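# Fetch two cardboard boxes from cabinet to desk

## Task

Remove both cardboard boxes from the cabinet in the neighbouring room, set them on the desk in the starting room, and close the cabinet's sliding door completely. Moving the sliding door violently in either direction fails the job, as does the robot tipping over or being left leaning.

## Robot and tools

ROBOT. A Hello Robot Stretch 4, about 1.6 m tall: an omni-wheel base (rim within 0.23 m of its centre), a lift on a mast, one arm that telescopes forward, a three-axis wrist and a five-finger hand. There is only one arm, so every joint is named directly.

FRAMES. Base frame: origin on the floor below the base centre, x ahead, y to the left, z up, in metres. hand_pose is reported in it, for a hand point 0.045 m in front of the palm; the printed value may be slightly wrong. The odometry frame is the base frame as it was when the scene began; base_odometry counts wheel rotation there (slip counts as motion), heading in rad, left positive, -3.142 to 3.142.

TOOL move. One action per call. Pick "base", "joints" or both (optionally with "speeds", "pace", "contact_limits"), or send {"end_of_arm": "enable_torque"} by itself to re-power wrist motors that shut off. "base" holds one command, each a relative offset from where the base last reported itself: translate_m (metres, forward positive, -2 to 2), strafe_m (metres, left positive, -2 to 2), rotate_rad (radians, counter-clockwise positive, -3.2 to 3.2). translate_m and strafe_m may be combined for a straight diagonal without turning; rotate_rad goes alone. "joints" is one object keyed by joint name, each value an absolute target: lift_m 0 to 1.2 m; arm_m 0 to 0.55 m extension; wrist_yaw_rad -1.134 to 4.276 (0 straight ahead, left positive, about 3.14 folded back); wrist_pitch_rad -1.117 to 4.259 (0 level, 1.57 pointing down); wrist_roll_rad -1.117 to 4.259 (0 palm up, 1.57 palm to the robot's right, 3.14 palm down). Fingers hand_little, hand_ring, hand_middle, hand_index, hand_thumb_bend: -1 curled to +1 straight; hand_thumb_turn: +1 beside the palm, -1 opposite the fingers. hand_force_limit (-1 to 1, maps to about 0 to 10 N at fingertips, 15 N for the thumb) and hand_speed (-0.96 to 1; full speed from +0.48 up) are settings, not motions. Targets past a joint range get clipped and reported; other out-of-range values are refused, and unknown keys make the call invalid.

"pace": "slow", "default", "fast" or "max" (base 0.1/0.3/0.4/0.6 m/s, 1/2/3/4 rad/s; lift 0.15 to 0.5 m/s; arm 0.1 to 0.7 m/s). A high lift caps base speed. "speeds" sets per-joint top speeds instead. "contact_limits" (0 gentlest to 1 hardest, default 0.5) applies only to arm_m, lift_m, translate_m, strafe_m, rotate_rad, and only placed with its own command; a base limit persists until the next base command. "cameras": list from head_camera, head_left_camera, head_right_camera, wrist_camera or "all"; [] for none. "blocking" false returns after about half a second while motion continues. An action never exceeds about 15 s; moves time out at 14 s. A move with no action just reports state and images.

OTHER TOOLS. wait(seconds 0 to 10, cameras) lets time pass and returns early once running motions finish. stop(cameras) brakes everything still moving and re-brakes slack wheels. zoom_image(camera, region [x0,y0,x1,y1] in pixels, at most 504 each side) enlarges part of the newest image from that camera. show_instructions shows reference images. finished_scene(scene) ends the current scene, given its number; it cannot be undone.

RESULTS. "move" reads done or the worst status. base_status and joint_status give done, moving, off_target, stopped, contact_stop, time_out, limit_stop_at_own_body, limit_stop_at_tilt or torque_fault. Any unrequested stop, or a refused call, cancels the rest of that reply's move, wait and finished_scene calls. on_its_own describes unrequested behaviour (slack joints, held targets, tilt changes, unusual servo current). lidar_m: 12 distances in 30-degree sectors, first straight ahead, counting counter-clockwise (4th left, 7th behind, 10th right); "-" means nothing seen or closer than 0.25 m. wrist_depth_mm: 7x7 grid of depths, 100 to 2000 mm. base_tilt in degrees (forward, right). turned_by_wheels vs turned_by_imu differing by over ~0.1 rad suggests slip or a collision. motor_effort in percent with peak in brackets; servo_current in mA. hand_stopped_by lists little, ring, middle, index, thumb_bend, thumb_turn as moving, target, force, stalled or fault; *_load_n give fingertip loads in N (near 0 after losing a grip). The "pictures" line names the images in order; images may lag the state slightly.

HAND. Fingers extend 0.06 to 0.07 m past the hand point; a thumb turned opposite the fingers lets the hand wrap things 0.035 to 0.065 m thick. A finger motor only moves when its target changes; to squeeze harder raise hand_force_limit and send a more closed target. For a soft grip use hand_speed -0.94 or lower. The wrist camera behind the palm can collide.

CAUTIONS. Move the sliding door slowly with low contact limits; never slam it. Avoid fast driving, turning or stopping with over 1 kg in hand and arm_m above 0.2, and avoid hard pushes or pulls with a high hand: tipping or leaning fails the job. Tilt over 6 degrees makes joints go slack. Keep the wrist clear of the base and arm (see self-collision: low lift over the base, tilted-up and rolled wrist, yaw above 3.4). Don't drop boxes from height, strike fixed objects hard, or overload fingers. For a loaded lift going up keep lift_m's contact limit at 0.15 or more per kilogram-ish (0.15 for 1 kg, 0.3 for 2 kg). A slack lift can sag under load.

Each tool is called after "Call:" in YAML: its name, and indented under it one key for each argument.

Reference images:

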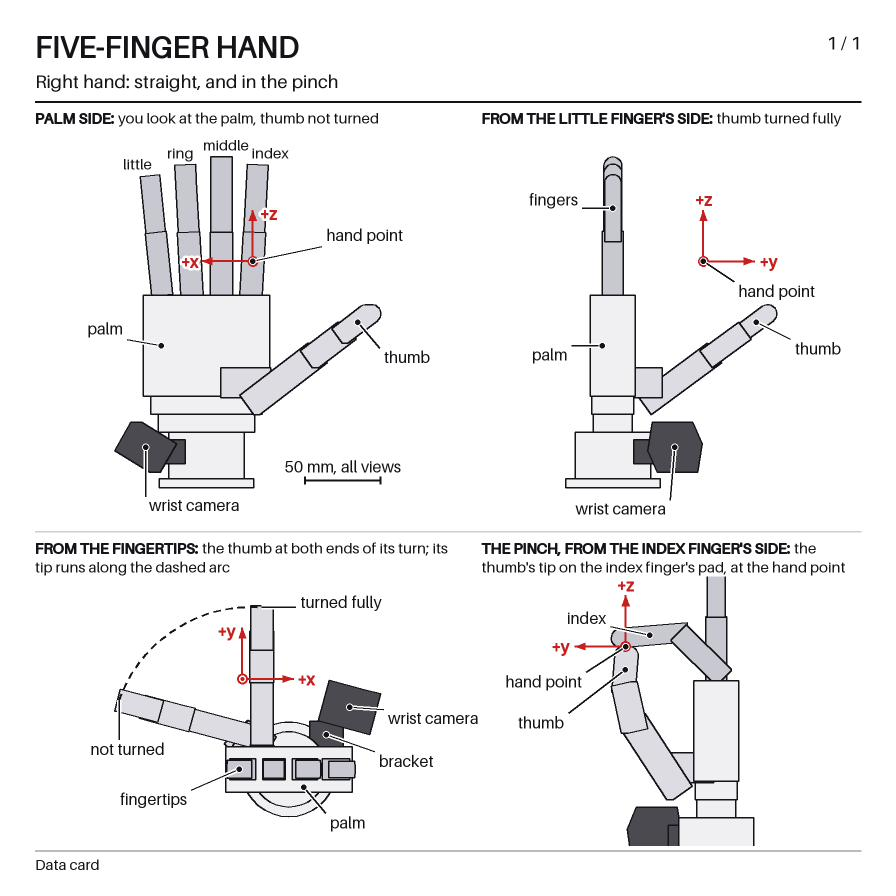

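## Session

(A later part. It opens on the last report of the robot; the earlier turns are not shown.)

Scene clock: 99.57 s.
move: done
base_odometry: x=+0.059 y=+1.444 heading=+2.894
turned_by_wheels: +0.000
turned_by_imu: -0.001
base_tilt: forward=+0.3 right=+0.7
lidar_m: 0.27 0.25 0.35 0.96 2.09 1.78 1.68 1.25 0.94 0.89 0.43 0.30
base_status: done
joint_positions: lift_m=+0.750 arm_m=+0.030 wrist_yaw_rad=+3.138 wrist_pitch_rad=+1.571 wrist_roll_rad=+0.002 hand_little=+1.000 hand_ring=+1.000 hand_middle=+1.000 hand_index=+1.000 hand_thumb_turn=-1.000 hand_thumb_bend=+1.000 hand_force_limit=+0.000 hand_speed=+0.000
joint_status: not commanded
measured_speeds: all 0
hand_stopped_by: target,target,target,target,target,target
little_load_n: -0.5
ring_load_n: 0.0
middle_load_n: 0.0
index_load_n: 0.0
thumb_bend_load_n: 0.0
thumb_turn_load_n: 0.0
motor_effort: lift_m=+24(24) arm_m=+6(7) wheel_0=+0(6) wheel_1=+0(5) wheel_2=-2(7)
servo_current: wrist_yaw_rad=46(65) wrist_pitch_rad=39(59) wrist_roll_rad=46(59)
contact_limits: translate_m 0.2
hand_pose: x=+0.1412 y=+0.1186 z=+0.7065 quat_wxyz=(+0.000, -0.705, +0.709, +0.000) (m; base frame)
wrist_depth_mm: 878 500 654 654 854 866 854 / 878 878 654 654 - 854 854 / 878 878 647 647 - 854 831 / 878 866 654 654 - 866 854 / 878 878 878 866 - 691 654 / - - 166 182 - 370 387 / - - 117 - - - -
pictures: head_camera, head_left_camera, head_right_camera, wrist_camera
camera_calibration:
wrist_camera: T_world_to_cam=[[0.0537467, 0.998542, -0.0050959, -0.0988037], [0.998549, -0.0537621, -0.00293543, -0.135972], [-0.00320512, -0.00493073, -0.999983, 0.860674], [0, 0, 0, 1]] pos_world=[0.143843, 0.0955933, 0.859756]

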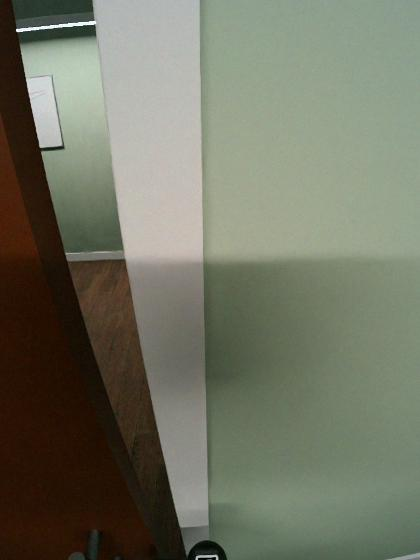

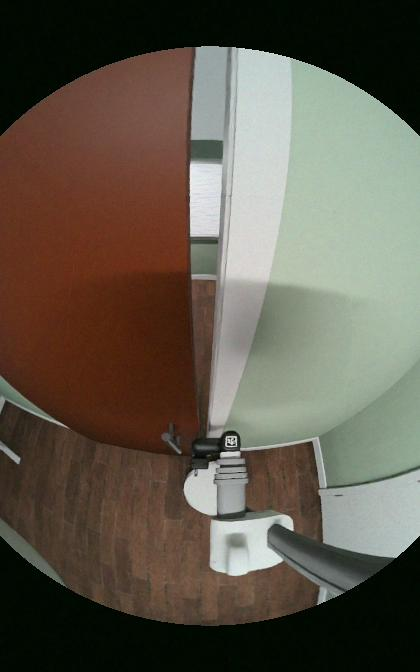

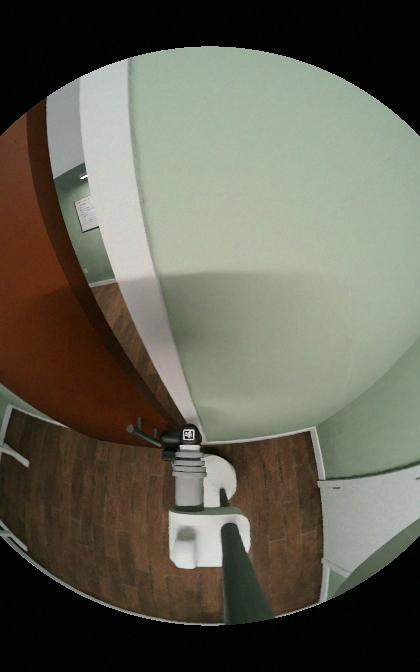

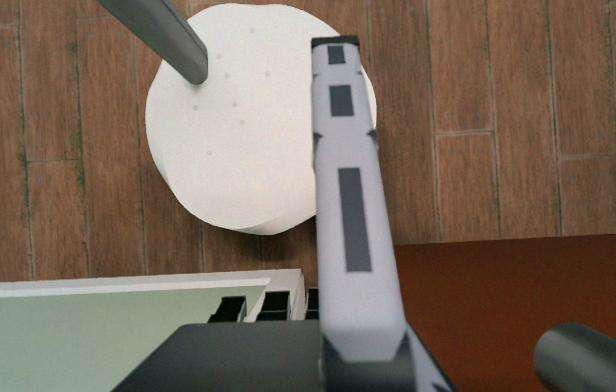

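Call:
move:
  base: {"strafe_m": 0.06}
  pace: "slow"
  contact_limits: {"strafe_m": 0.6}
  cameras: ["all"]

Scene clock: 101.67 s.
move: done
base_odometry: x=+0.044 y=+1.386 heading=+2.892
turned_by_wheels: -0.001
turned_by_imu: -0.009
base_tilt: forward=+0.4 right=+0.8
lidar_m: 0.25 0.25 0.34 0.92 2.02 1.77 1.69 1.33 0.99 0.95 0.45 0.31
base_status: done
joint_positions: lift_m=+0.750 arm_m=+0.030 wrist_yaw_rad=+3.140 wrist_pitch_rad=+1.570 wrist_roll_rad=+0.002 hand_little=+1.000 hand_ring=+1.000 hand_middle=+1.000 hand_index=+1.000 hand_thumb_turn=-1.000 hand_thumb_bend=+1.000 hand_force_limit=+0.000 hand_speed=+0.000
joint_status: not commanded
measured_speeds: all 0
hand_stopped_by: target,target,target,target,target,target
little_load_n: 0.0
ring_load_n: 0.0
middle_load_n: 0.0
index_load_n: 0.0
thumb_bend_load_n: -0.5
thumb_turn_load_n: 0.0
motor_effort: lift_m=+20(24) arm_m=+6(7) wheel_0=-14(17) wheel_1=+4(9) wheel_2=-6(8)
servo_current: wrist_yaw_rad=52(65) wrist_pitch_rad=39(65) wrist_roll_rad=46(52)
contact_limits: strafe_m 0.6
hand_pose: x=+0.1407 y=+0.1184 z=+0.7069 quat_wxyz=(+0.000, -0.706, +0.708, +0.000) (m; base frame)
wrist_depth_mm: 891 891 654 661 866 854 842 / 904 891 661 654 - 854 842 / 891 878 661 654 - 842 854 / 891 878 654 654 - 854 854 / 904 866 866 866 - 750 715 / - - 164 183 - 387 377 / - - 117 - - - 272
pictures: head_camera, head_left_camera, head_right_camera, wrist_camera
camera_calibration:
wrist_camera: T_world_to_cam=[[0.0515403, 0.998658, -0.00515203, -0.0982337], [0.998661, -0.0515616, -0.00409253, -0.134914], [-0.00435269, -0.0049342, -0.999978, 0.861232], [0, 0, 0, 1]] pos_world=[0.143545, 0.0953949, 0.860155]

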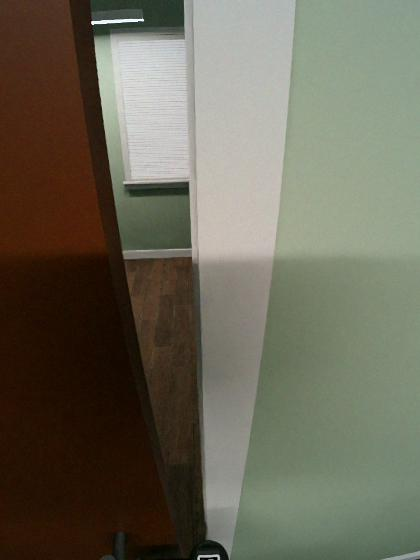

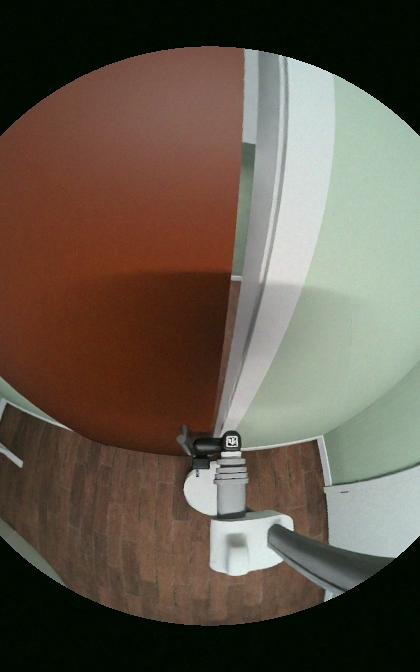

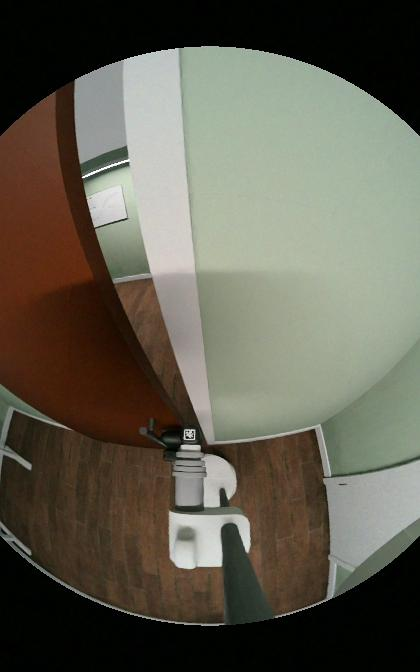

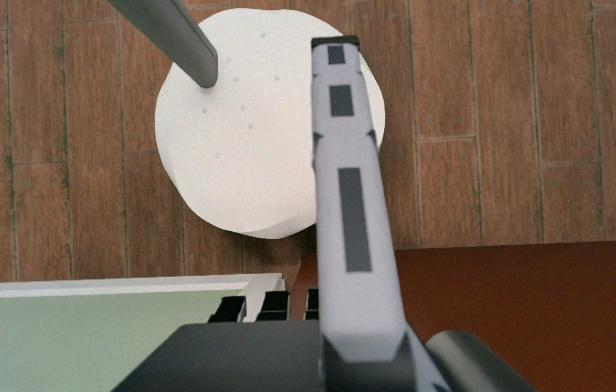

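Call:
move:
  base: {"strafe_m": 0.06}
  pace: "slow"
  contact_limits: {"strafe_m": 0.7}
  cameras: ["head_camera", "wrist_camera"]

Scene clock: 103.60 s.
move: done
base_odometry: x=+0.030 y=+1.329 heading=+2.891
turned_by_wheels: -0.001
turned_by_imu: -0.083
base_tilt: forward=+0.4 right=+0.8
lidar_m: 0.25 0.25 0.29 0.69 1.97 1.84 1.71 1.58 1.04 0.99 0.47 0.30
base_status: done
joint_positions: lift_m=+0.750 arm_m=+0.030 wrist_yaw_rad=+3.142 wrist_pitch_rad=+1.569 wrist_roll_rad=-0.002 hand_little=+1.000 hand_ring=+1.000 hand_middle=+1.000 hand_index=+1.000 hand_thumb_turn=-1.000 hand_thumb_bend=+1.000 hand_force_limit=+0.000 hand_speed=+0.000
joint_status: not commanded
measured_speeds: all 0
hand_stopped_by: target,target,target,target,target,target
little_load_n: -0.5
ring_load_n: 0.0
middle_load_n: 0.0
index_load_n: 0.0
thumb_bend_load_n: 0.0
thumb_turn_load_n: 0.0
motor_effort: lift_m=+20(20) arm_m=+5(6) wheel_0=-11(22) wheel_1=+3(14) wheel_2=-4(13)
servo_current: wrist_yaw_rad=52(59) wrist_pitch_rad=39(59) wrist_roll_rad=46(52)
contact_limits: strafe_m 0.7
hand_pose: x=+0.1402 y=+0.1181 z=+0.7069 quat_wxyz=(-0.001, -0.708, +0.706, +0.001) (m; base frame)
wrist_depth_mm: 904 878 654 661 866 866 866 / 904 878 654 654 - 842 866 / 891 878 661 661 - 842 854 / 891 878 661 661 - 842 831 / 878 866 866 866 - 564 473 / - - 189 183 - - - / - - 117 - - - -
pictures: head_camera, wrist_camera
camera_calibration:
wrist_camera: T_world_to_cam=[[0.0455407, 0.998949, -0.00517263, -0.0970791], [0.998949, -0.0455668, -0.00505026, -0.134532], [-0.00528066, -0.0049372, -0.999974, 0.861359], [0, 0, 0, 1]] pos_world=[0.14336, 0.0950996, 0.860154]

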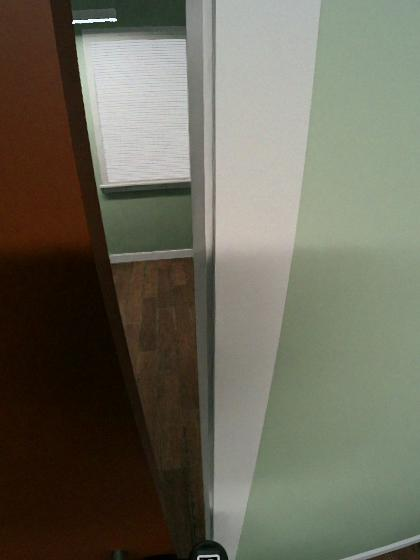

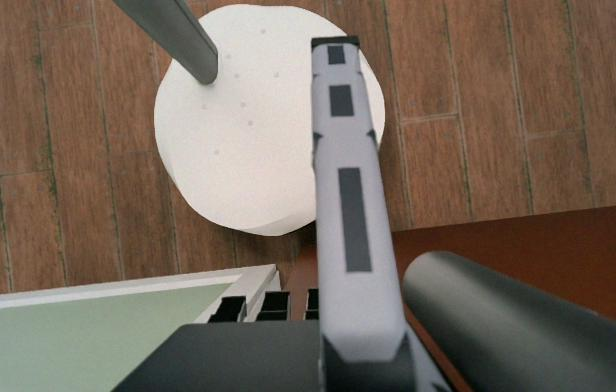

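Call:
move:
  base: {"strafe_m": -0.14, "translate_m": -0.02}

Call:
move:
  base: {"rotate_rad": 0.609}
  joints: {"wrist_yaw_rad": 2.62, "wrist_roll_rad": 0, "arm_m": 0.055}
  cameras: ["all"]

Scene clock: 107.00 s.
move: done
base_odometry: x=+0.084 y=+1.459 heading=+2.892
turned_by_wheels: +0.000
turned_by_imu: -0.002
base_tilt: forward=+0.3 right=+0.8
lidar_m: 0.30 0.31 0.31 0.77 2.10 1.81 1.67 1.31 0.90 0.84 0.55 0.34
base_status: done
joint_positions: lift_m=+0.750 arm_m=+0.030 wrist_yaw_rad=+3.142 wrist_pitch_rad=+1.569 wrist_roll_rad=-0.002 hand_little=+1.000 hand_ring=+1.000 hand_middle=+1.000 hand_index=+1.000 hand_thumb_turn=-1.000 hand_thumb_bend=+1.000 hand_force_limit=+0.000 hand_speed=+0.000
joint_status: not commanded
measured_speeds: all 0
hand_stopped_by: target,target,target,target,target,target
little_load_n: 0.0
ring_load_n: 0.0
middle_load_n: 0.0
index_load_n: 0.0
thumb_bend_load_n: 0.0
thumb_turn_load_n: 0.0
motor_effort: lift_m=+20(20) arm_m=+5(5) wheel_0=+0(11) wheel_1=+1(9) wheel_2=+2(8)
servo_current: wrist_yaw_rad=39(59) wrist_pitch_rad=59(59) wrist_roll_rad=39(59)
hand_pose: x=+0.1402 y=+0.1181 z=+0.7069 quat_wxyz=(-0.001, -0.708, +0.706, +0.001) (m; base frame)
wrist_depth_mm: 878 878 647 654 866 842 854 / 878 878 654 647 - 854 866 / 878 866 654 647 - 854 854 / 878 878 654 647 - 866 854 / 891 891 866 854 - 627 574 / 891 866 166 180 - 366 343 / - - 117 - - - 251
pictures: none

Scene clock: 108.40 s.
move: done
base_odometry: x=+0.084 y=+1.459 heading=-2.782
turned_by_wheels: +0.609
turned_by_imu: +0.617
base_tilt: forward=+0.3 right=+0.8
lidar_m: 0.29 0.31 1.02 2.13 1.76 1.67 1.20 0.88 0.84 0.47 0.33 0.30
base_status: done
joint_positions: lift_m=+0.750 arm_m=+0.055 wrist_yaw_rad=+2.622 wrist_pitch_rad=+1.570 wrist_roll_rad=-0.001 hand_little=+1.000 hand_ring=+1.000 hand_middle=+1.000 hand_index=+1.000 hand_thumb_turn=-1.000 hand_thumb_bend=+1.000 hand_force_limit=+0.000 hand_speed=+0.000
joint_status: all done
measured_speeds: all 0
hand_stopped_by: target,target,target,target,target,target
little_load_n: 0.0
ring_load_n: 0.0
middle_load_n: 0.0
index_load_n: 0.0
thumb_bend_load_n: 0.0
thumb_turn_load_n: 0.0
motor_effort: lift_m=+21(21) arm_m=+5(7) wheel_0=+1(9) wheel_1=+0(7) wheel_2=+1(8)
servo_current: wrist_yaw_rad=26(111) wrist_pitch_rad=33(59) wrist_roll_rad=46(59)
hand_pose: x=+0.2321 y=+0.1325 z=+0.7068 quat_wxyz=(+0.000, -0.502, +0.865, +0.000) (m; base frame)
wrist_depth_mm: 891 878 654 866 866 842 854 / 496 654 661 647 - 854 854 / 891 654 654 654 - 866 842 / 891 647 654 866 - 854 842 / 878 891 866 866 - 842 809 / - - 166 183 - 480 436 / - - 117 - - - 297
pictures: head_camera, head_left_camera, head_right_camera, wrist_camera
camera_calibration:
wrist_camera: T_world_to_cam=[[0.536514, 0.843876, -0.00514283, -0.209072], [0.84387, -0.536534, -0.00386743, -0.125508], [-0.00602294, -0.00226495, -0.999979, 0.861634], [0, 0, 0, 1]] pos_world=[0.223272, 0.111043, 0.860055]

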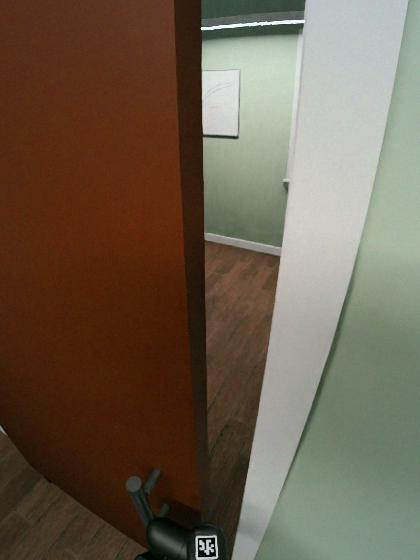

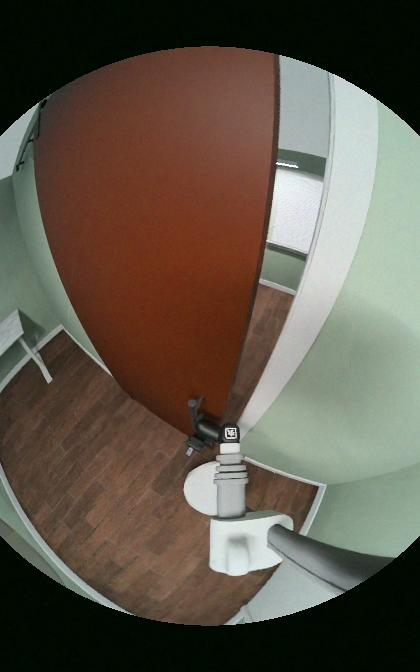

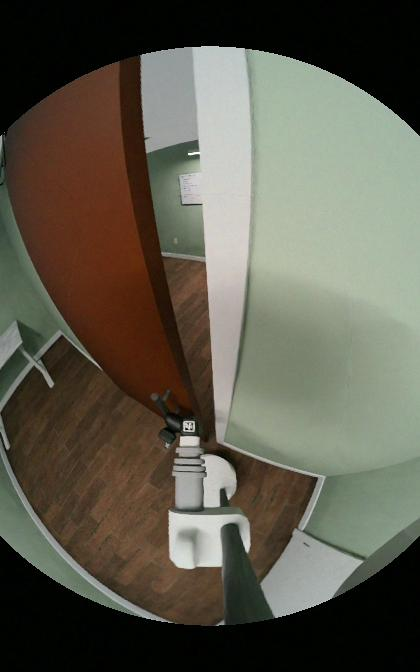

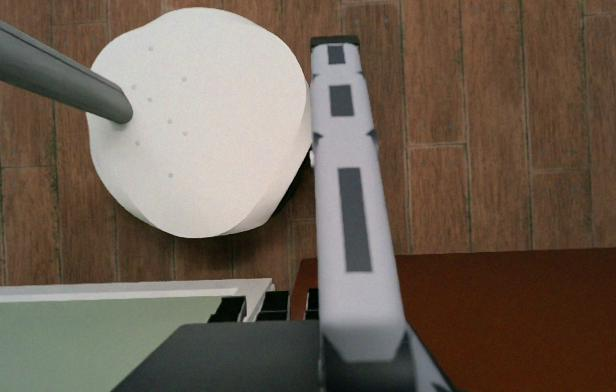

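Call:
move:
  base: {"translate_m": 0.042, "strafe_m": 0.046}
  pace: "slow"
  contact_limits: {"strafe_m": 0.7}
  cameras: ["head_camera", "wrist_camera"]

Scene clock: 111.07 s.
move: done
base_odometry: x=+0.061 y=+1.402 heading=-2.783
turned_by_wheels: +0.000
turned_by_imu: -0.010
base_tilt: forward=-1.6 right=+1.8
lidar_m: 0.29 0.30 0.95 2.10 1.74 1.66 1.24 0.89 0.85 0.44 0.33 0.30
base_status: done
joint_positions: lift_m=+0.750 arm_m=+0.054 wrist_yaw_rad=+2.635 wrist_pitch_rad=+1.557 wrist_roll_rad=-0.001 hand_little=+1.000 hand_ring=+1.000 hand_middle=+1.000 hand_index=+1.000 hand_thumb_turn=-1.000 hand_thumb_bend=+1.000 hand_force_limit=+0.000 hand_speed=+0.000
joint_status: not commanded
measured_speeds: all 0
hand_stopped_by: target,target,target,target,target,target
little_load_n: 0.0
ring_load_n: 0.0
middle_load_n: 0.0
index_load_n: 0.0
thumb_bend_load_n: 0.0
thumb_turn_load_n: 0.0
motor_effort: lift_m=+21(21) arm_m=+12(12) wheel_0=-1(7) wheel_1=+10(15) wheel_2=-15(19)
servo_current: wrist_yaw_rad=65(104) wrist_pitch_rad=72(85) wrist_roll_rad=33(59)
contact_limits: strafe_m 0.7
hand_pose: x=+0.2274 y=+0.1340 z=+0.7076 quat_wxyz=(-0.003, -0.508, +0.861, +0.006) (m; base frame)
wrist_depth_mm: 878 878 866 891 891 878 878 / 466 580 - 668 - 878 866 / 878 634 668 661 - 866 866 / 878 878 654 654 - 878 878 / 891 878 866 878 - 878 878 / - - 208 182 - 500 496 / - - 117 - - - 327
pictures: head_camera, wrist_camera
camera_calibration:
wrist_camera: T_world_to_cam=[[0.5252, 0.85096, -0.00577096, -0.205719], [0.850798, -0.525215, -0.0170943, -0.1144], [-0.0175775, 0.004068, -0.999837, 0.864029], [0, 0, 0, 1]] pos_world=[0.220562, 0.111459, 0.860746]

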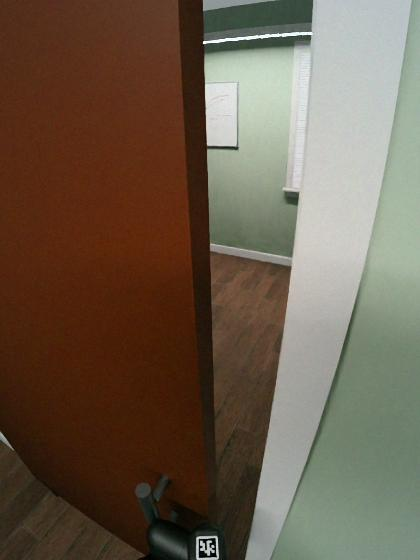

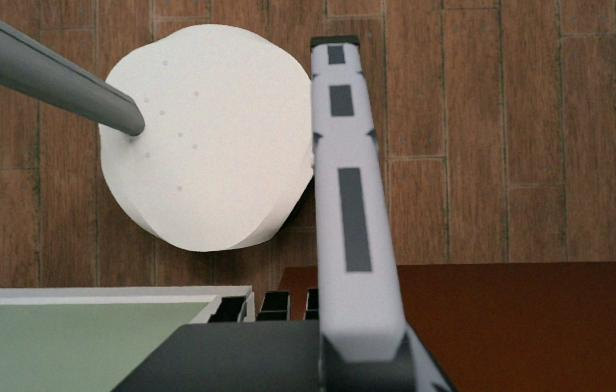

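Call:
move:
  base: {"translate_m": -0.02, "strafe_m": -0.035}

Call:
move:
  base: {"rotate_rad": -0.383}
  joints: {"wrist_yaw_rad": 3.02, "wrist_roll_rad": 0, "arm_m": 0.03}
  cameras: ["wrist_camera"]

Scene clock: 114.23 s.
move: done
base_odometry: x=+0.068 y=+1.442 heading=-2.783
turned_by_wheels: +0.000
turned_by_imu: +0.028
base_tilt: forward=+0.1 right=+0.8
lidar_m: 0.29 0.30 1.07 2.14 1.76 1.68 1.19 0.87 0.86 0.45 0.31 0.29
base_status: done
joint_positions: lift_m=+0.750 arm_m=+0.054 wrist_yaw_rad=+2.635 wrist_pitch_rad=+1.558 wrist_roll_rad=-0.001 hand_little=+1.000 hand_ring=+1.000 hand_middle=+1.000 hand_index=+1.000 hand_thumb_turn=-1.000 hand_thumb_bend=+1.000 hand_force_limit=+0.000 hand_speed=+0.000
joint_status: not commanded
measured_speeds: all 0
hand_stopped_by: target,target,target,target,target,target
little_load_n: 0.0
ring_load_n: 0.0
middle_load_n: 0.0
index_load_n: 0.0
thumb_bend_load_n: 0.0
thumb_turn_load_n: -0.5
motor_effort: lift_m=+20(21) arm_m=+12(12) wheel_0=+2(4) wheel_1=+8(11) wheel_2=-13(17)
servo_current: wrist_yaw_rad=65(98) wrist_pitch_rad=59(78) wrist_roll_rad=33(59)
hand_pose: x=+0.2275 y=+0.1339 z=+0.7076 quat_wxyz=(-0.003, -0.508, +0.861, +0.006) (m; base frame)
wrist_depth_mm: 891 891 878 878 866 866 866 / 477 591 - 654 - 878 866 / 878 647 654 654 - 866 842 / 878 878 654 661 - 866 854 / 878 878 866 866 - 854 831 / - - 208 183 - 554 554 / - - 117 - - - 349
pictures: none

Scene clock: 115.40 s.
move: done
base_odometry: x=+0.068 y=+1.442 heading=+3.117
turned_by_wheels: -0.383
turned_by_imu: -0.389
base_tilt: forward=+0.3 right=+0.7
lidar_m: 0.29 0.29 0.44 2.01 2.10 1.70 1.68 1.10 0.87 0.80 0.37 0.32
base_status: done
joint_positions: lift_m=+0.750 arm_m=+0.030 wrist_yaw_rad=+3.018 wrist_pitch_rad=+1.569 wrist_roll_rad=-0.001 hand_little=+1.000 hand_ring=+1.000 hand_middle=+1.000 hand_index=+1.000 hand_thumb_turn=-1.000 hand_thumb_bend=+1.000 hand_force_limit=+0.000 hand_speed=+0.000
joint_status: all done
measured_speeds: all 0
hand_stopped_by: target,target,target,target,target,target
little_load_n: 0.0
ring_load_n: 0.0
middle_load_n: -0.5
index_load_n: 0.0
thumb_bend_load_n: 0.0
thumb_turn_load_n: 0.0
motor_effort: lift_m=+20(20) arm_m=-6(9) wheel_0=-1(8) wheel_1=+0(10) wheel_2=-1(10)
servo_current: wrist_yaw_rad=52(117) wrist_pitch_rad=26(65) wrist_roll_rad=65(65)
hand_pose: x=+0.1555 y=+0.1247 z=+0.7069 quat_wxyz=(-0.001, -0.663, +0.749, +0.001) (m; base frame)
wrist_depth_mm: 878 484 654 866 854 842 854 / 866 878 654 647 - 854 854 / 878 878 654 647 - 854 854 / 891 878 647 661 - 854 854 / 891 866 878 878 - 866 842 / - - 165 182 - 480 430 / - - 117 - - - 290
pictures: wrist_camera
camera_calibration:
wrist_camera: T_world_to_cam=[[0.169525, 0.985512, -0.00517433, -0.122013], [0.985508, -0.169551, -0.00512656, -0.131874], [-0.0059296, -0.00423027, -0.999973, 0.861485], [0, 0, 0, 1]] pos_world=[0.155756, 0.10153, 0.860154]

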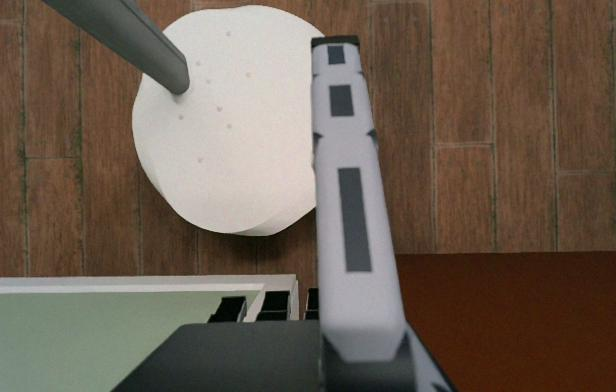

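Call:
move:
  base: {"translate_m": 0.016, "strafe_m": 0.12}
  pace: "slow"
  contact_limits: {"strafe_m": 0.7}
  cameras: ["head_camera", "wrist_camera", "head_left_camera"]

Scene clock: 118.53 s.
move: done
base_odometry: x=+0.049 y=+1.323 heading=+3.116
turned_by_wheels: -0.001
turned_by_imu: -0.056
base_tilt: forward=+0.3 right=+0.8
lidar_m: 0.25 0.25 0.38 1.86 2.07 1.73 1.69 1.26 0.98 0.91 0.41 0.29
base_status: done
joint_positions: lift_m=+0.750 arm_m=+0.030 wrist_yaw_rad=+3.023 wrist_pitch_rad=+1.566 wrist_roll_rad=+0.000 hand_little=+1.000 hand_ring=+1.000 hand_middle=+1.000 hand_index=+1.000 hand_thumb_turn=-1.000 hand_thumb_bend=+1.000 hand_force_limit=+0.000 hand_speed=+0.000
joint_status: not commanded
measured_speeds: all 0
hand_stopped_by: target,target,target,target,target,target
little_load_n: 0.0
ring_load_n: 0.0
middle_load_n: 0.0
index_load_n: 0.0
thumb_bend_load_n: 0.0
thumb_turn_load_n: 0.0
motor_effort: lift_m=+19(20) arm_m=+4(7) wheel_0=-9(20) wheel_1=+4(10) wheel_2=-6(15)
servo_current: wrist_yaw_rad=39(72) wrist_pitch_rad=46(59) wrist_roll_rad=52(59)
contact_limits: strafe_m 0.7
hand_pose: x=+0.1540 y=+0.1246 z=+0.7073 quat_wxyz=(-0.002, -0.664, +0.748, +0.002) (m; base frame)
wrist_depth_mm: 904 452 878 866 866 854 854 / 891 904 661 661 - 866 854 / 891 878 654 661 - 866 831 / 904 904 661 654 - 842 842 / 904 878 854 878 - 788 759 / - - 187 183 - 397 387 / - - 117 - - - 277
pictures: head_camera, head_left_camera, wrist_camera
camera_calibration:
wrist_camera: T_world_to_cam=[[0.165405, 0.986211, -0.0053591, -0.120938], [0.986184, -0.165445, -0.00824572, -0.128856], [-0.00901866, -0.00392118, -0.999952, 0.862205], [0, 0, 0, 1]] pos_world=[0.154856, 0.101333, 0.860452]

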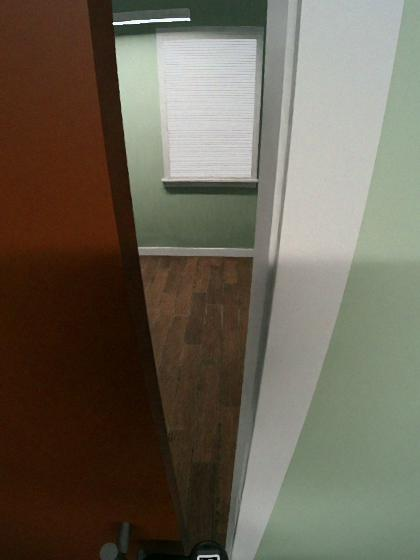

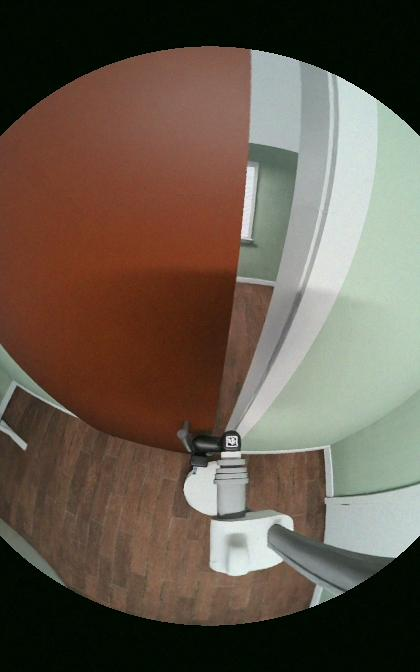

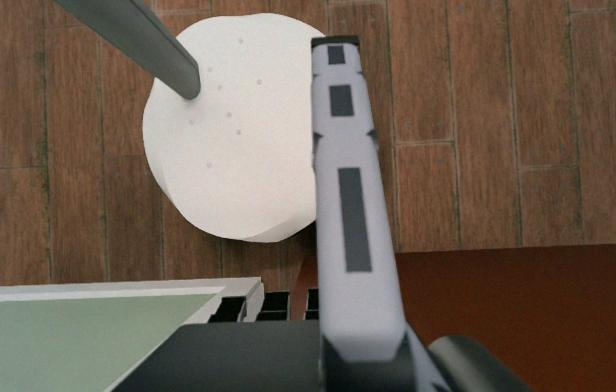

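Call:
move:
  base: {"rotate_rad": 0.08}
  pace: "slow"

Call:
move:
  base: {"translate_m": 0.006, "strafe_m": 0.1}
  pace: "slow"
  contact_limits: {"strafe_m": 0.7}
  cameras: ["head_camera", "wrist_camera"]

Scene clock: 121.77 s.
move: done
base_odometry: x=+0.049 y=+1.323 heading=-3.088
turned_by_wheels: +0.079
turned_by_imu: +0.074
base_tilt: forward=+0.3 right=+0.8
lidar_m: 0.25 0.25 0.45 1.96 2.11 1.70 1.70 1.19 0.96 0.75 0.35 0.27
base_status: done
joint_positions: lift_m=+0.750 arm_m=+0.030 wrist_yaw_rad=+3.022 wrist_pitch_rad=+1.568 wrist_roll_rad=+0.000 hand_little=+1.000 hand_ring=+1.000 hand_middle=+1.000 hand_index=+1.000 hand_thumb_turn=-1.000 hand_thumb_bend=+1.000 hand_force_limit=+0.000 hand_speed=+0.000
joint_status: not commanded
measured_speeds: all 0
hand_stopped_by: target,target,target,target,target,target
little_load_n: 0.0
ring_load_n: -0.5
middle_load_n: 0.0
index_load_n: 0.0
thumb_bend_load_n: 0.0
thumb_turn_load_n: 0.0
motor_effort: lift_m=+19(19) arm_m=+4(4) wheel_0=-10(22) wheel_1=+1(4) wheel_2=-4(11)
servo_current: wrist_yaw_rad=39(65) wrist_pitch_rad=52(52) wrist_roll_rad=52(52)
hand_pose: x=+0.1547 y=+0.1246 z=+0.7071 quat_wxyz=(-0.001, -0.664, +0.748, +0.001) (m; base frame)
wrist_depth_mm: 891 466 661 866 854 866 842 / 891 891 654 647 - 866 842 / 891 866 654 654 - 854 854 / 878 878 661 647 - 854 842 / 904 878 866 866 - 768 723 / - - 189 183 - 387 379 / - - 117 - - - 274
pictures: none

Scene clock: 123.93 s.
move: done
base_odometry: x=+0.048 y=+1.223 heading=-3.089
turned_by_wheels: -0.001
turned_by_imu: -0.024
base_tilt: forward=+0.3 right=+0.7
lidar_m: 0.26 0.25 0.44 1.85 2.01 1.72 1.69 1.31 1.07 0.79 0.38 0.30
base_status: done
joint_positions: lift_m=+0.750 arm_m=+0.030 wrist_yaw_rad=+3.021 wrist_pitch_rad=+1.569 wrist_roll_rad=+0.000 hand_little=+1.000 hand_ring=+1.000 hand_middle=+1.000 hand_index=+1.000 hand_thumb_turn=-1.000 hand_thumb_bend=+1.000 hand_force_limit=+0.000 hand_speed=+0.000
joint_status: not commanded
measured_speeds: all 0
hand_stopped_by: target,target,target,target,target,target
little_load_n: 0.0
ring_load_n: 0.0
middle_load_n: 0.0
index_load_n: 0.0
thumb_bend_load_n: 0.0
thumb_turn_load_n: -0.5
motor_effort: lift_m=+19(19) arm_m=+4(5) wheel_0=-14(23) wheel_1=+5(9) wheel_2=-8(12)
servo_current: wrist_yaw_rad=39(65) wrist_pitch_rad=33(59) wrist_roll_rad=20(59)
contact_limits: strafe_m 0.7
hand_pose: x=+0.1548 y=+0.1246 z=+0.7071 quat_wxyz=(-0.001, -0.664, +0.748, +0.001) (m; base frame)
wrist_depth_mm: 904 459 661 866 866 866 854 / 891 891 654 640 - 854 831 / 891 878 654 654 - 854 842 / 891 878 661 654 - 854 854 / 878 904 878 866 - 691 640 / - - 187 183 - 370 359 / - - 117 - - - 265
pictures: head_camera, wrist_camera
camera_calibration:
wrist_camera: T_world_to_cam=[[0.167025, 0.985939, -0.00523193, -0.121436], [0.985932, -0.167054, -0.00558794, -0.131326], [-0.00638338, -0.004225, -0.999971, 0.861649], [0, 0, 0, 1]] pos_world=[0.155262, 0.101431, 0.860254]

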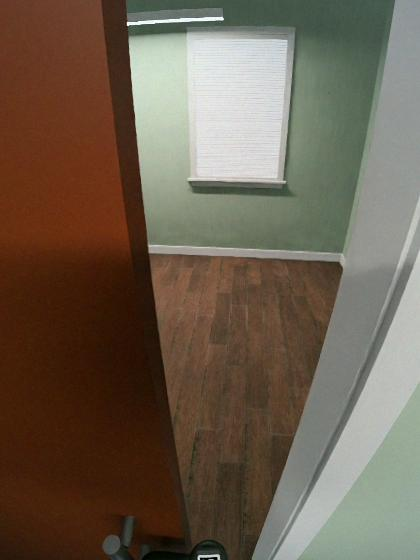

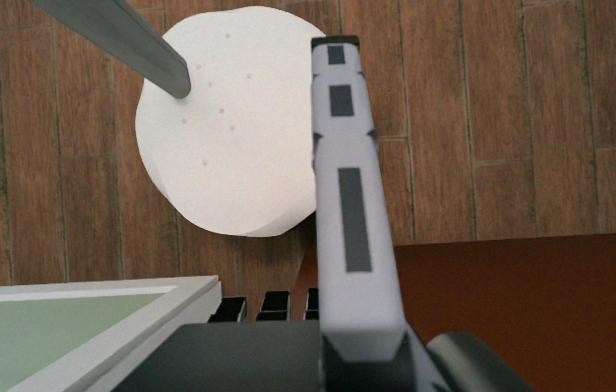

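Call:
move:
  base: {"translate_m": 0.018, "strafe_m": 0.2}
  pace: "slow"
  contact_limits: {"strafe_m": 0.7}
  cameras: ["head_camera", "wrist_camera"]

Scene clock: 127.43 s.
move: done
base_odometry: x=+0.040 y=+1.023 heading=-3.091
turned_by_wheels: -0.002
turned_by_imu: -0.008
base_tilt: forward=+0.4 right=+0.8
lidar_m: 0.26 0.25 0.44 1.65 1.80 1.71 1.68 1.57 1.25 0.84 0.43 0.49
base_status: done
joint_positions: lift_m=+0.750 arm_m=+0.030 wrist_yaw_rad=+3.014 wrist_pitch_rad=+1.576 wrist_roll_rad=+0.001 hand_little=+1.000 hand_ring=+1.000 hand_middle=+1.000 hand_index=+1.000 hand_thumb_turn=-1.000 hand_thumb_bend=+1.000 hand_force_limit=+0.000 hand_speed=+0.000
joint_status: not commanded
measured_speeds: all 0
hand_stopped_by: target,target,target,target,target,target
little_load_n: 0.0
ring_load_n: 0.0
middle_load_n: 0.0
index_load_n: 0.0
thumb_bend_load_n: 0.0
thumb_turn_load_n: 0.0
motor_effort: lift_m=+19(19) arm_m=+2(4) wheel_0=-18(23) wheel_1=+3(10) wheel_2=-8(11)
servo_current: wrist_yaw_rad=26(65) wrist_pitch_rad=59(65) wrist_roll_rad=46(59)
contact_limits: strafe_m 0.7
hand_pose: x=+0.1574 y=+0.1248 z=+0.7066 quat_wxyz=(+0.002, -0.660, +0.751, -0.002) (m; base frame)
wrist_depth_mm: 891 462 654 654 866 842 831 / 891 866 661 647 - 842 842 / 891 891 661 647 - 854 842 / 891 878 654 647 - 854 842 / 891 878 878 866 - 615 574 / - 866 878 183 - 357 342 / - 891 117 - - - 255
pictures: head_camera, wrist_camera
camera_calibration:
wrist_camera: T_world_to_cam=[[0.175437, 0.984479, -0.00480501, -0.123481], [0.98449, -0.175431, 0.0017698, -0.137815], [0.000899385, -0.00504097, -0.999987, 0.86022], [0, 0, 0, 1]] pos_world=[0.156567, 0.101724, 0.85986]

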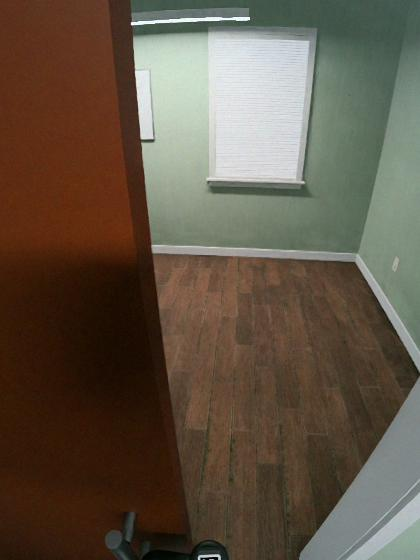

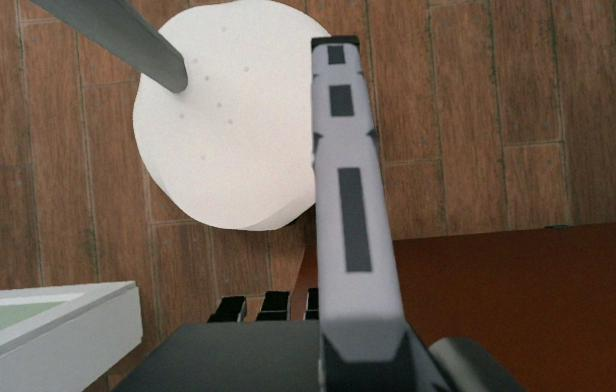

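Call:
move:
  base: {"translate_m": -0.004, "strafe_m": 0.22}
  pace: "slow"
  contact_limits: {"strafe_m": 0.7}
  cameras: ["head_camera", "wrist_camera", "head_left_camera"]

Scene clock: 131.07 s.
move: done
base_odometry: x=+0.055 y=+0.804 heading=-3.091
turned_by_wheels: +0.001
turned_by_imu: -0.018
base_tilt: forward=+0.2 right=+0.8
lidar_m: 0.27 0.25 0.49 1.42 1.57 1.68 1.66 1.80 1.50 0.96 0.63 2.45
base_status: done
joint_positions: lift_m=+0.750 arm_m=+0.030 wrist_yaw_rad=+3.030 wrist_pitch_rad=+1.563 wrist_roll_rad=+0.001 hand_little=+1.000 hand_ring=+1.000 hand_middle=+1.000 hand_index=+1.000 hand_thumb_turn=-1.000 hand_thumb_bend=+1.000 hand_force_limit=+0.000 hand_speed=+0.000
joint_status: not commanded
measured_speeds: all 0
hand_stopped_by: target,target,target,target,target,target
little_load_n: 0.0
ring_load_n: 0.0
middle_load_n: 0.0
index_load_n: 0.0
thumb_bend_load_n: -0.5
thumb_turn_load_n: 0.0
motor_effort: lift_m=+20(20) arm_m=+5(6) wheel_0=+8(25) wheel_1=+4(13) wheel_2=-5(12)
servo_current: wrist_yaw_rad=65(72) wrist_pitch_rad=52(65) wrist_roll_rad=20(59)
contact_limits: strafe_m 0.7
hand_pose: x=+0.1524 y=+0.1245 z=+0.7074 quat_wxyz=(-0.003, -0.666, +0.746, +0.003) (m; base frame)
wrist_depth_mm: 891 445 878 878 866 854 866 / 891 891 661 661 - 866 854 / 891 891 661 647 - 854 866 / 891 866 661 654 - 854 854 / 878 878 866 866 - 854 854 / 878 866 866 183 - 591 591 / 891 878 117 - - - 382
pictures: head_camera, head_left_camera, wrist_camera
camera_calibration:
wrist_camera: T_world_to_cam=[[0.159807, 0.987133, -0.00550337, -0.119687], [0.987074, -0.159861, -0.0114061, -0.125888], [-0.0121392, -0.00360944, -0.99992, 0.862714], [0, 0, 0, 1]] pos_world=[0.15386, 0.101137, 0.86055]

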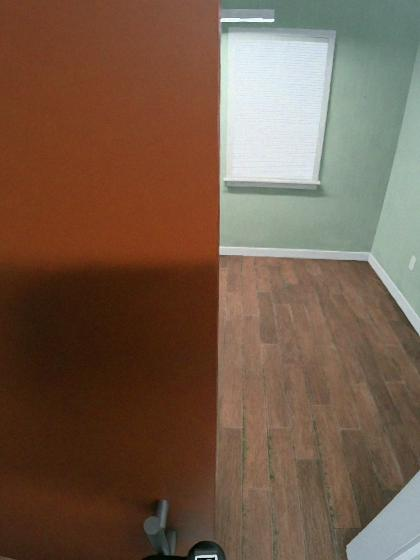

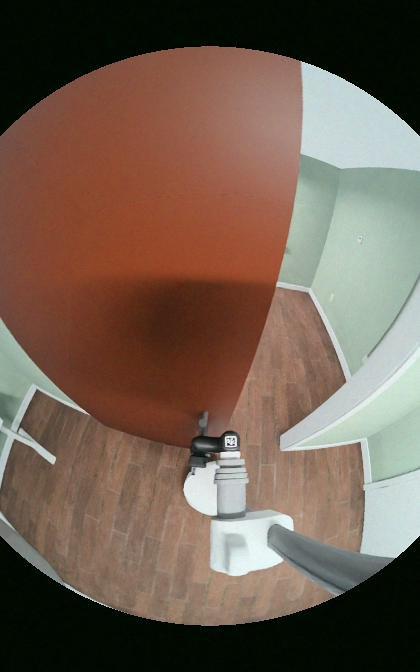

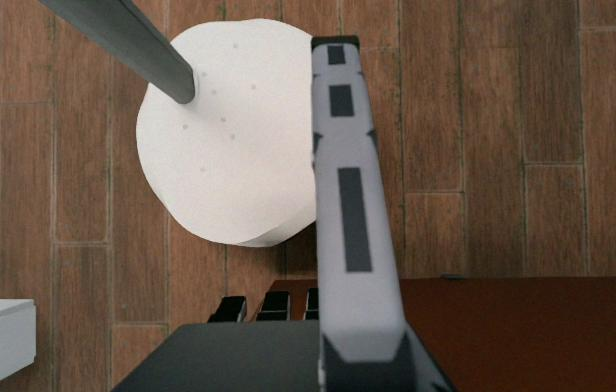

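Call:
move:
  base: {"translate_m": -0.015, "strafe_m": -0.11}

Call:
move:
  base: {"translate_m": 0.065, "strafe_m": -0.008}
  pace: "slow"
  contact_limits: {"translate_m": 0.2}
  cameras: ["head_camera", "wrist_camera"]

Scene clock: 133.20 s.
move: done
base_odometry: x=+0.065 y=+0.914 heading=-3.091
turned_by_wheels: +0.000
turned_by_imu: -0.001
base_tilt: forward=+0.3 right=+0.8
lidar_m: 0.34 0.30 0.47 1.54 1.67 1.68 1.65 1.77 1.37 0.93 0.53 2.27
base_status: done
joint_positions: lift_m=+0.750 arm_m=+0.030 wrist_yaw_rad=+3.022 wrist_pitch_rad=+1.568 wrist_roll_rad=+0.001 hand_little=+1.000 hand_ring=+1.000 hand_middle=+1.000 hand_index=+1.000 hand_thumb_turn=-1.000 hand_thumb_bend=+1.000 hand_force_limit=+0.000 hand_speed=+0.000
joint_status: not commanded
measured_speeds: all 0
hand_stopped_by: target,target,target,target,target,target
little_load_n: 0.0
ring_load_n: 0.0
middle_load_n: 0.0
index_load_n: 0.0
thumb_bend_load_n: 0.0
thumb_turn_load_n: 0.0
motor_effort: lift_m=+20(20) arm_m=+5(6) wheel_0=+0(15) wheel_1=+0(10) wheel_2=+1(7)
servo_current: wrist_yaw_rad=52(65) wrist_pitch_rad=33(65) wrist_roll_rad=33(65)
hand_pose: x=+0.1546 y=+0.1247 z=+0.7070 quat_wxyz=(-0.001, -0.663, +0.748, +0.001) (m; base frame)
wrist_depth_mm: 891 462 654 878 854 866 854 / 878 878 640 654 - 866 854 / 891 878 661 654 - 866 854 / 878 878 654 647 - 866 854 / 878 878 878 878 - 854 842 / 891 866 866 183 - 521 508 / 878 878 117 - - - 345
pictures: none

Scene clock: 135.10 s.
move: done
base_odometry: x=-0.001 y=+0.919 heading=-3.091
turned_by_wheels: +0.000
turned_by_imu: -0.001
base_tilt: forward=+0.3 right=+0.6
lidar_m: 2.96 0.25 0.25 1.55 1.67 1.74 1.71 1.75 1.36 0.77 0.48 2.27
base_status: done
joint_positions: lift_m=+0.750 arm_m=+0.030 wrist_yaw_rad=+3.022 wrist_pitch_rad=+1.568 wrist_roll_rad=+0.001 hand_little=+1.000 hand_ring=+1.000 hand_middle=+1.000 hand_index=+1.000 hand_thumb_turn=-1.000 hand_thumb_bend=+1.000 hand_force_limit=+0.000 hand_speed=+0.000
joint_status: not commanded
measured_speeds: all 0
hand_stopped_by: target,target,target,target,target,target
little_load_n: 0.0
ring_load_n: 0.0
middle_load_n: 0.0
index_load_n: 0.0
thumb_bend_load_n: 0.0
thumb_turn_load_n: 0.0
motor_effort: lift_m=+20(20) arm_m=+6(6) wheel_0=+1(7) wheel_1=+0(5) wheel_2=-1(7)
servo_current: wrist_yaw_rad=20(59) wrist_pitch_rad=39(65) wrist_roll_rad=33(52)
contact_limits: translate_m 0.2
hand_pose: x=+0.1546 y=+0.1247 z=+0.7070 quat_wxyz=(-0.001, -0.663, +0.748, +0.001) (m; base frame)
wrist_depth_mm: 878 469 654 854 866 854 842 / 891 878 647 654 - 854 854 / 891 878 647 654 - 866 842 / 891 866 661 647 - 842 854 / 891 878 878 854 - 585 574 / - 891 866 183 - 303 298 / 891 878 117 - - - 203
pictures: head_camera, wrist_camera
camera_calibration:
wrist_camera: T_world_to_cam=[[0.168112, 0.985754, -0.00520501, -0.121674], [0.985745, -0.168142, -0.00597, -0.130639], [-0.00676013, -0.00412718, -0.999969, 0.861694], [0, 0, 0, 1]] pos_world=[0.155057, 0.101531, 0.860254]

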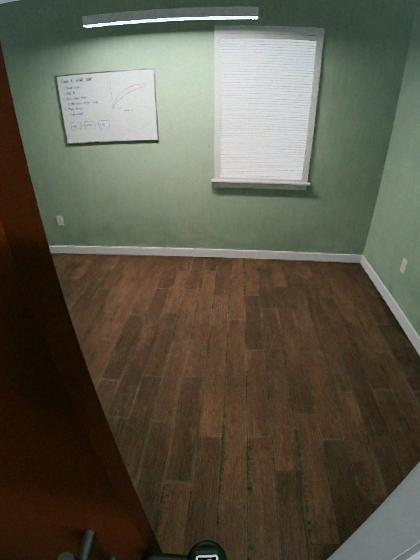

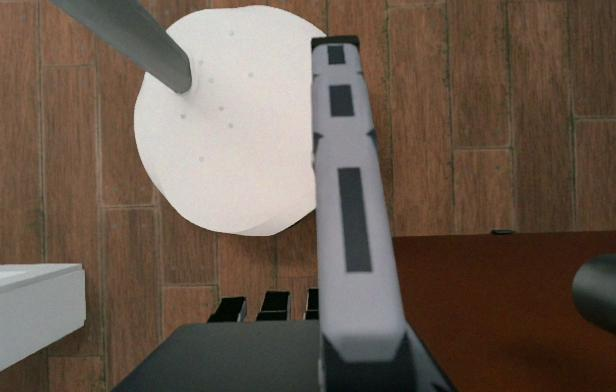

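Call:
move:
  base: {"translate_m": 0.008, "strafe_m": 0.2}
  pace: "slow"
  contact_limits: {"strafe_m": 0.7}
  cameras: ["head_camera", "wrist_camera"]

Scene clock: 139.67 s.
move: contact_stop
base_odometry: x=+0.108 y=+0.764 heading=+3.078
turned_by_wheels: -0.114
turned_by_imu: -0.294
base_tilt: forward=+0.3 right=+0.7
lidar_m: 3.07 0.27 0.37 0.76 1.43 1.82 1.63 1.63 1.63 1.47 0.63 0.64
base_status: translate_m contact_stop (by the wheels' count: -0.099 of +0.008); strafe_m contact_stop (by the wheels' count: +0.154 of +0.200)
joint_positions: lift_m=+0.750 arm_m=+0.030 wrist_yaw_rad=+3.020 wrist_pitch_rad=+1.570 wrist_roll_rad=-0.001 hand_little=+1.000 hand_ring=+1.000 hand_middle=+1.000 hand_index=+1.000 hand_thumb_turn=-1.000 hand_thumb_bend=+1.000 hand_force_limit=+0.000 hand_speed=+0.000
joint_status: not commanded
measured_speeds: all 0
hand_stopped_by: target,target,target,target,target,target
little_load_n: 0.0
ring_load_n: 0.0
middle_load_n: 0.0
index_load_n: 0.0
thumb_bend_load_n: 0.0
thumb_turn_load_n: 0.0
on_its_own: the wheels are slack since a contact_stop
motor_effort: lift_m=+22(27) arm_m=+4(7) wheel_0=+0(23) wheel_1=+0(28) wheel_2=+0(31)
servo_current: wrist_yaw_rad=46(98) wrist_pitch_rad=33(78) wrist_roll_rad=46(59)
contact_limits: strafe_m 0.7
hand_pose: x=+0.1552 y=+0.1246 z=+0.7068 quat_wxyz=(+0.000, -0.664, +0.748, +0.000) (m; base frame)
wrist_depth_mm: 878 466 654 866 866 866 854 / 891 866 661 647 - 866 854 / 878 891 654 654 - 854 842 / 891 866 654 661 - 854 750 / 904 866 866 878 - 535 436 / 891 891 878 183 - 347 307 / 878 866 117 - - - 254
pictures: head_camera, wrist_camera
camera_calibration:
wrist_camera: T_world_to_cam=[[0.166936, 0.985954, -0.00516179, -0.121503], [0.985956, -0.166957, -0.00397902, -0.132831], [-0.00478493, -0.00442505, -0.999979, 0.861129], [0, 0, 0, 1]] pos_world=[0.155369, 0.10143, 0.859955]

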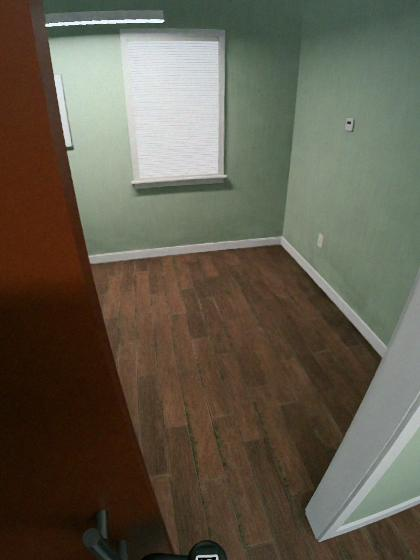

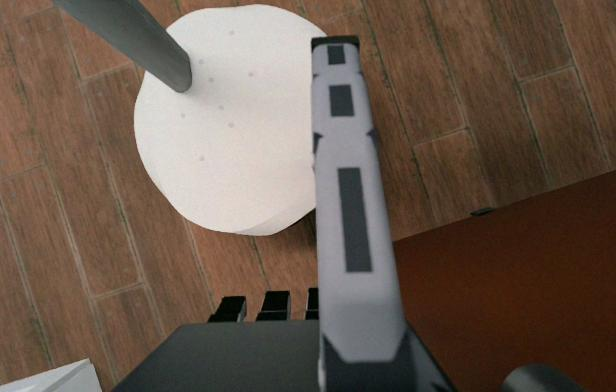

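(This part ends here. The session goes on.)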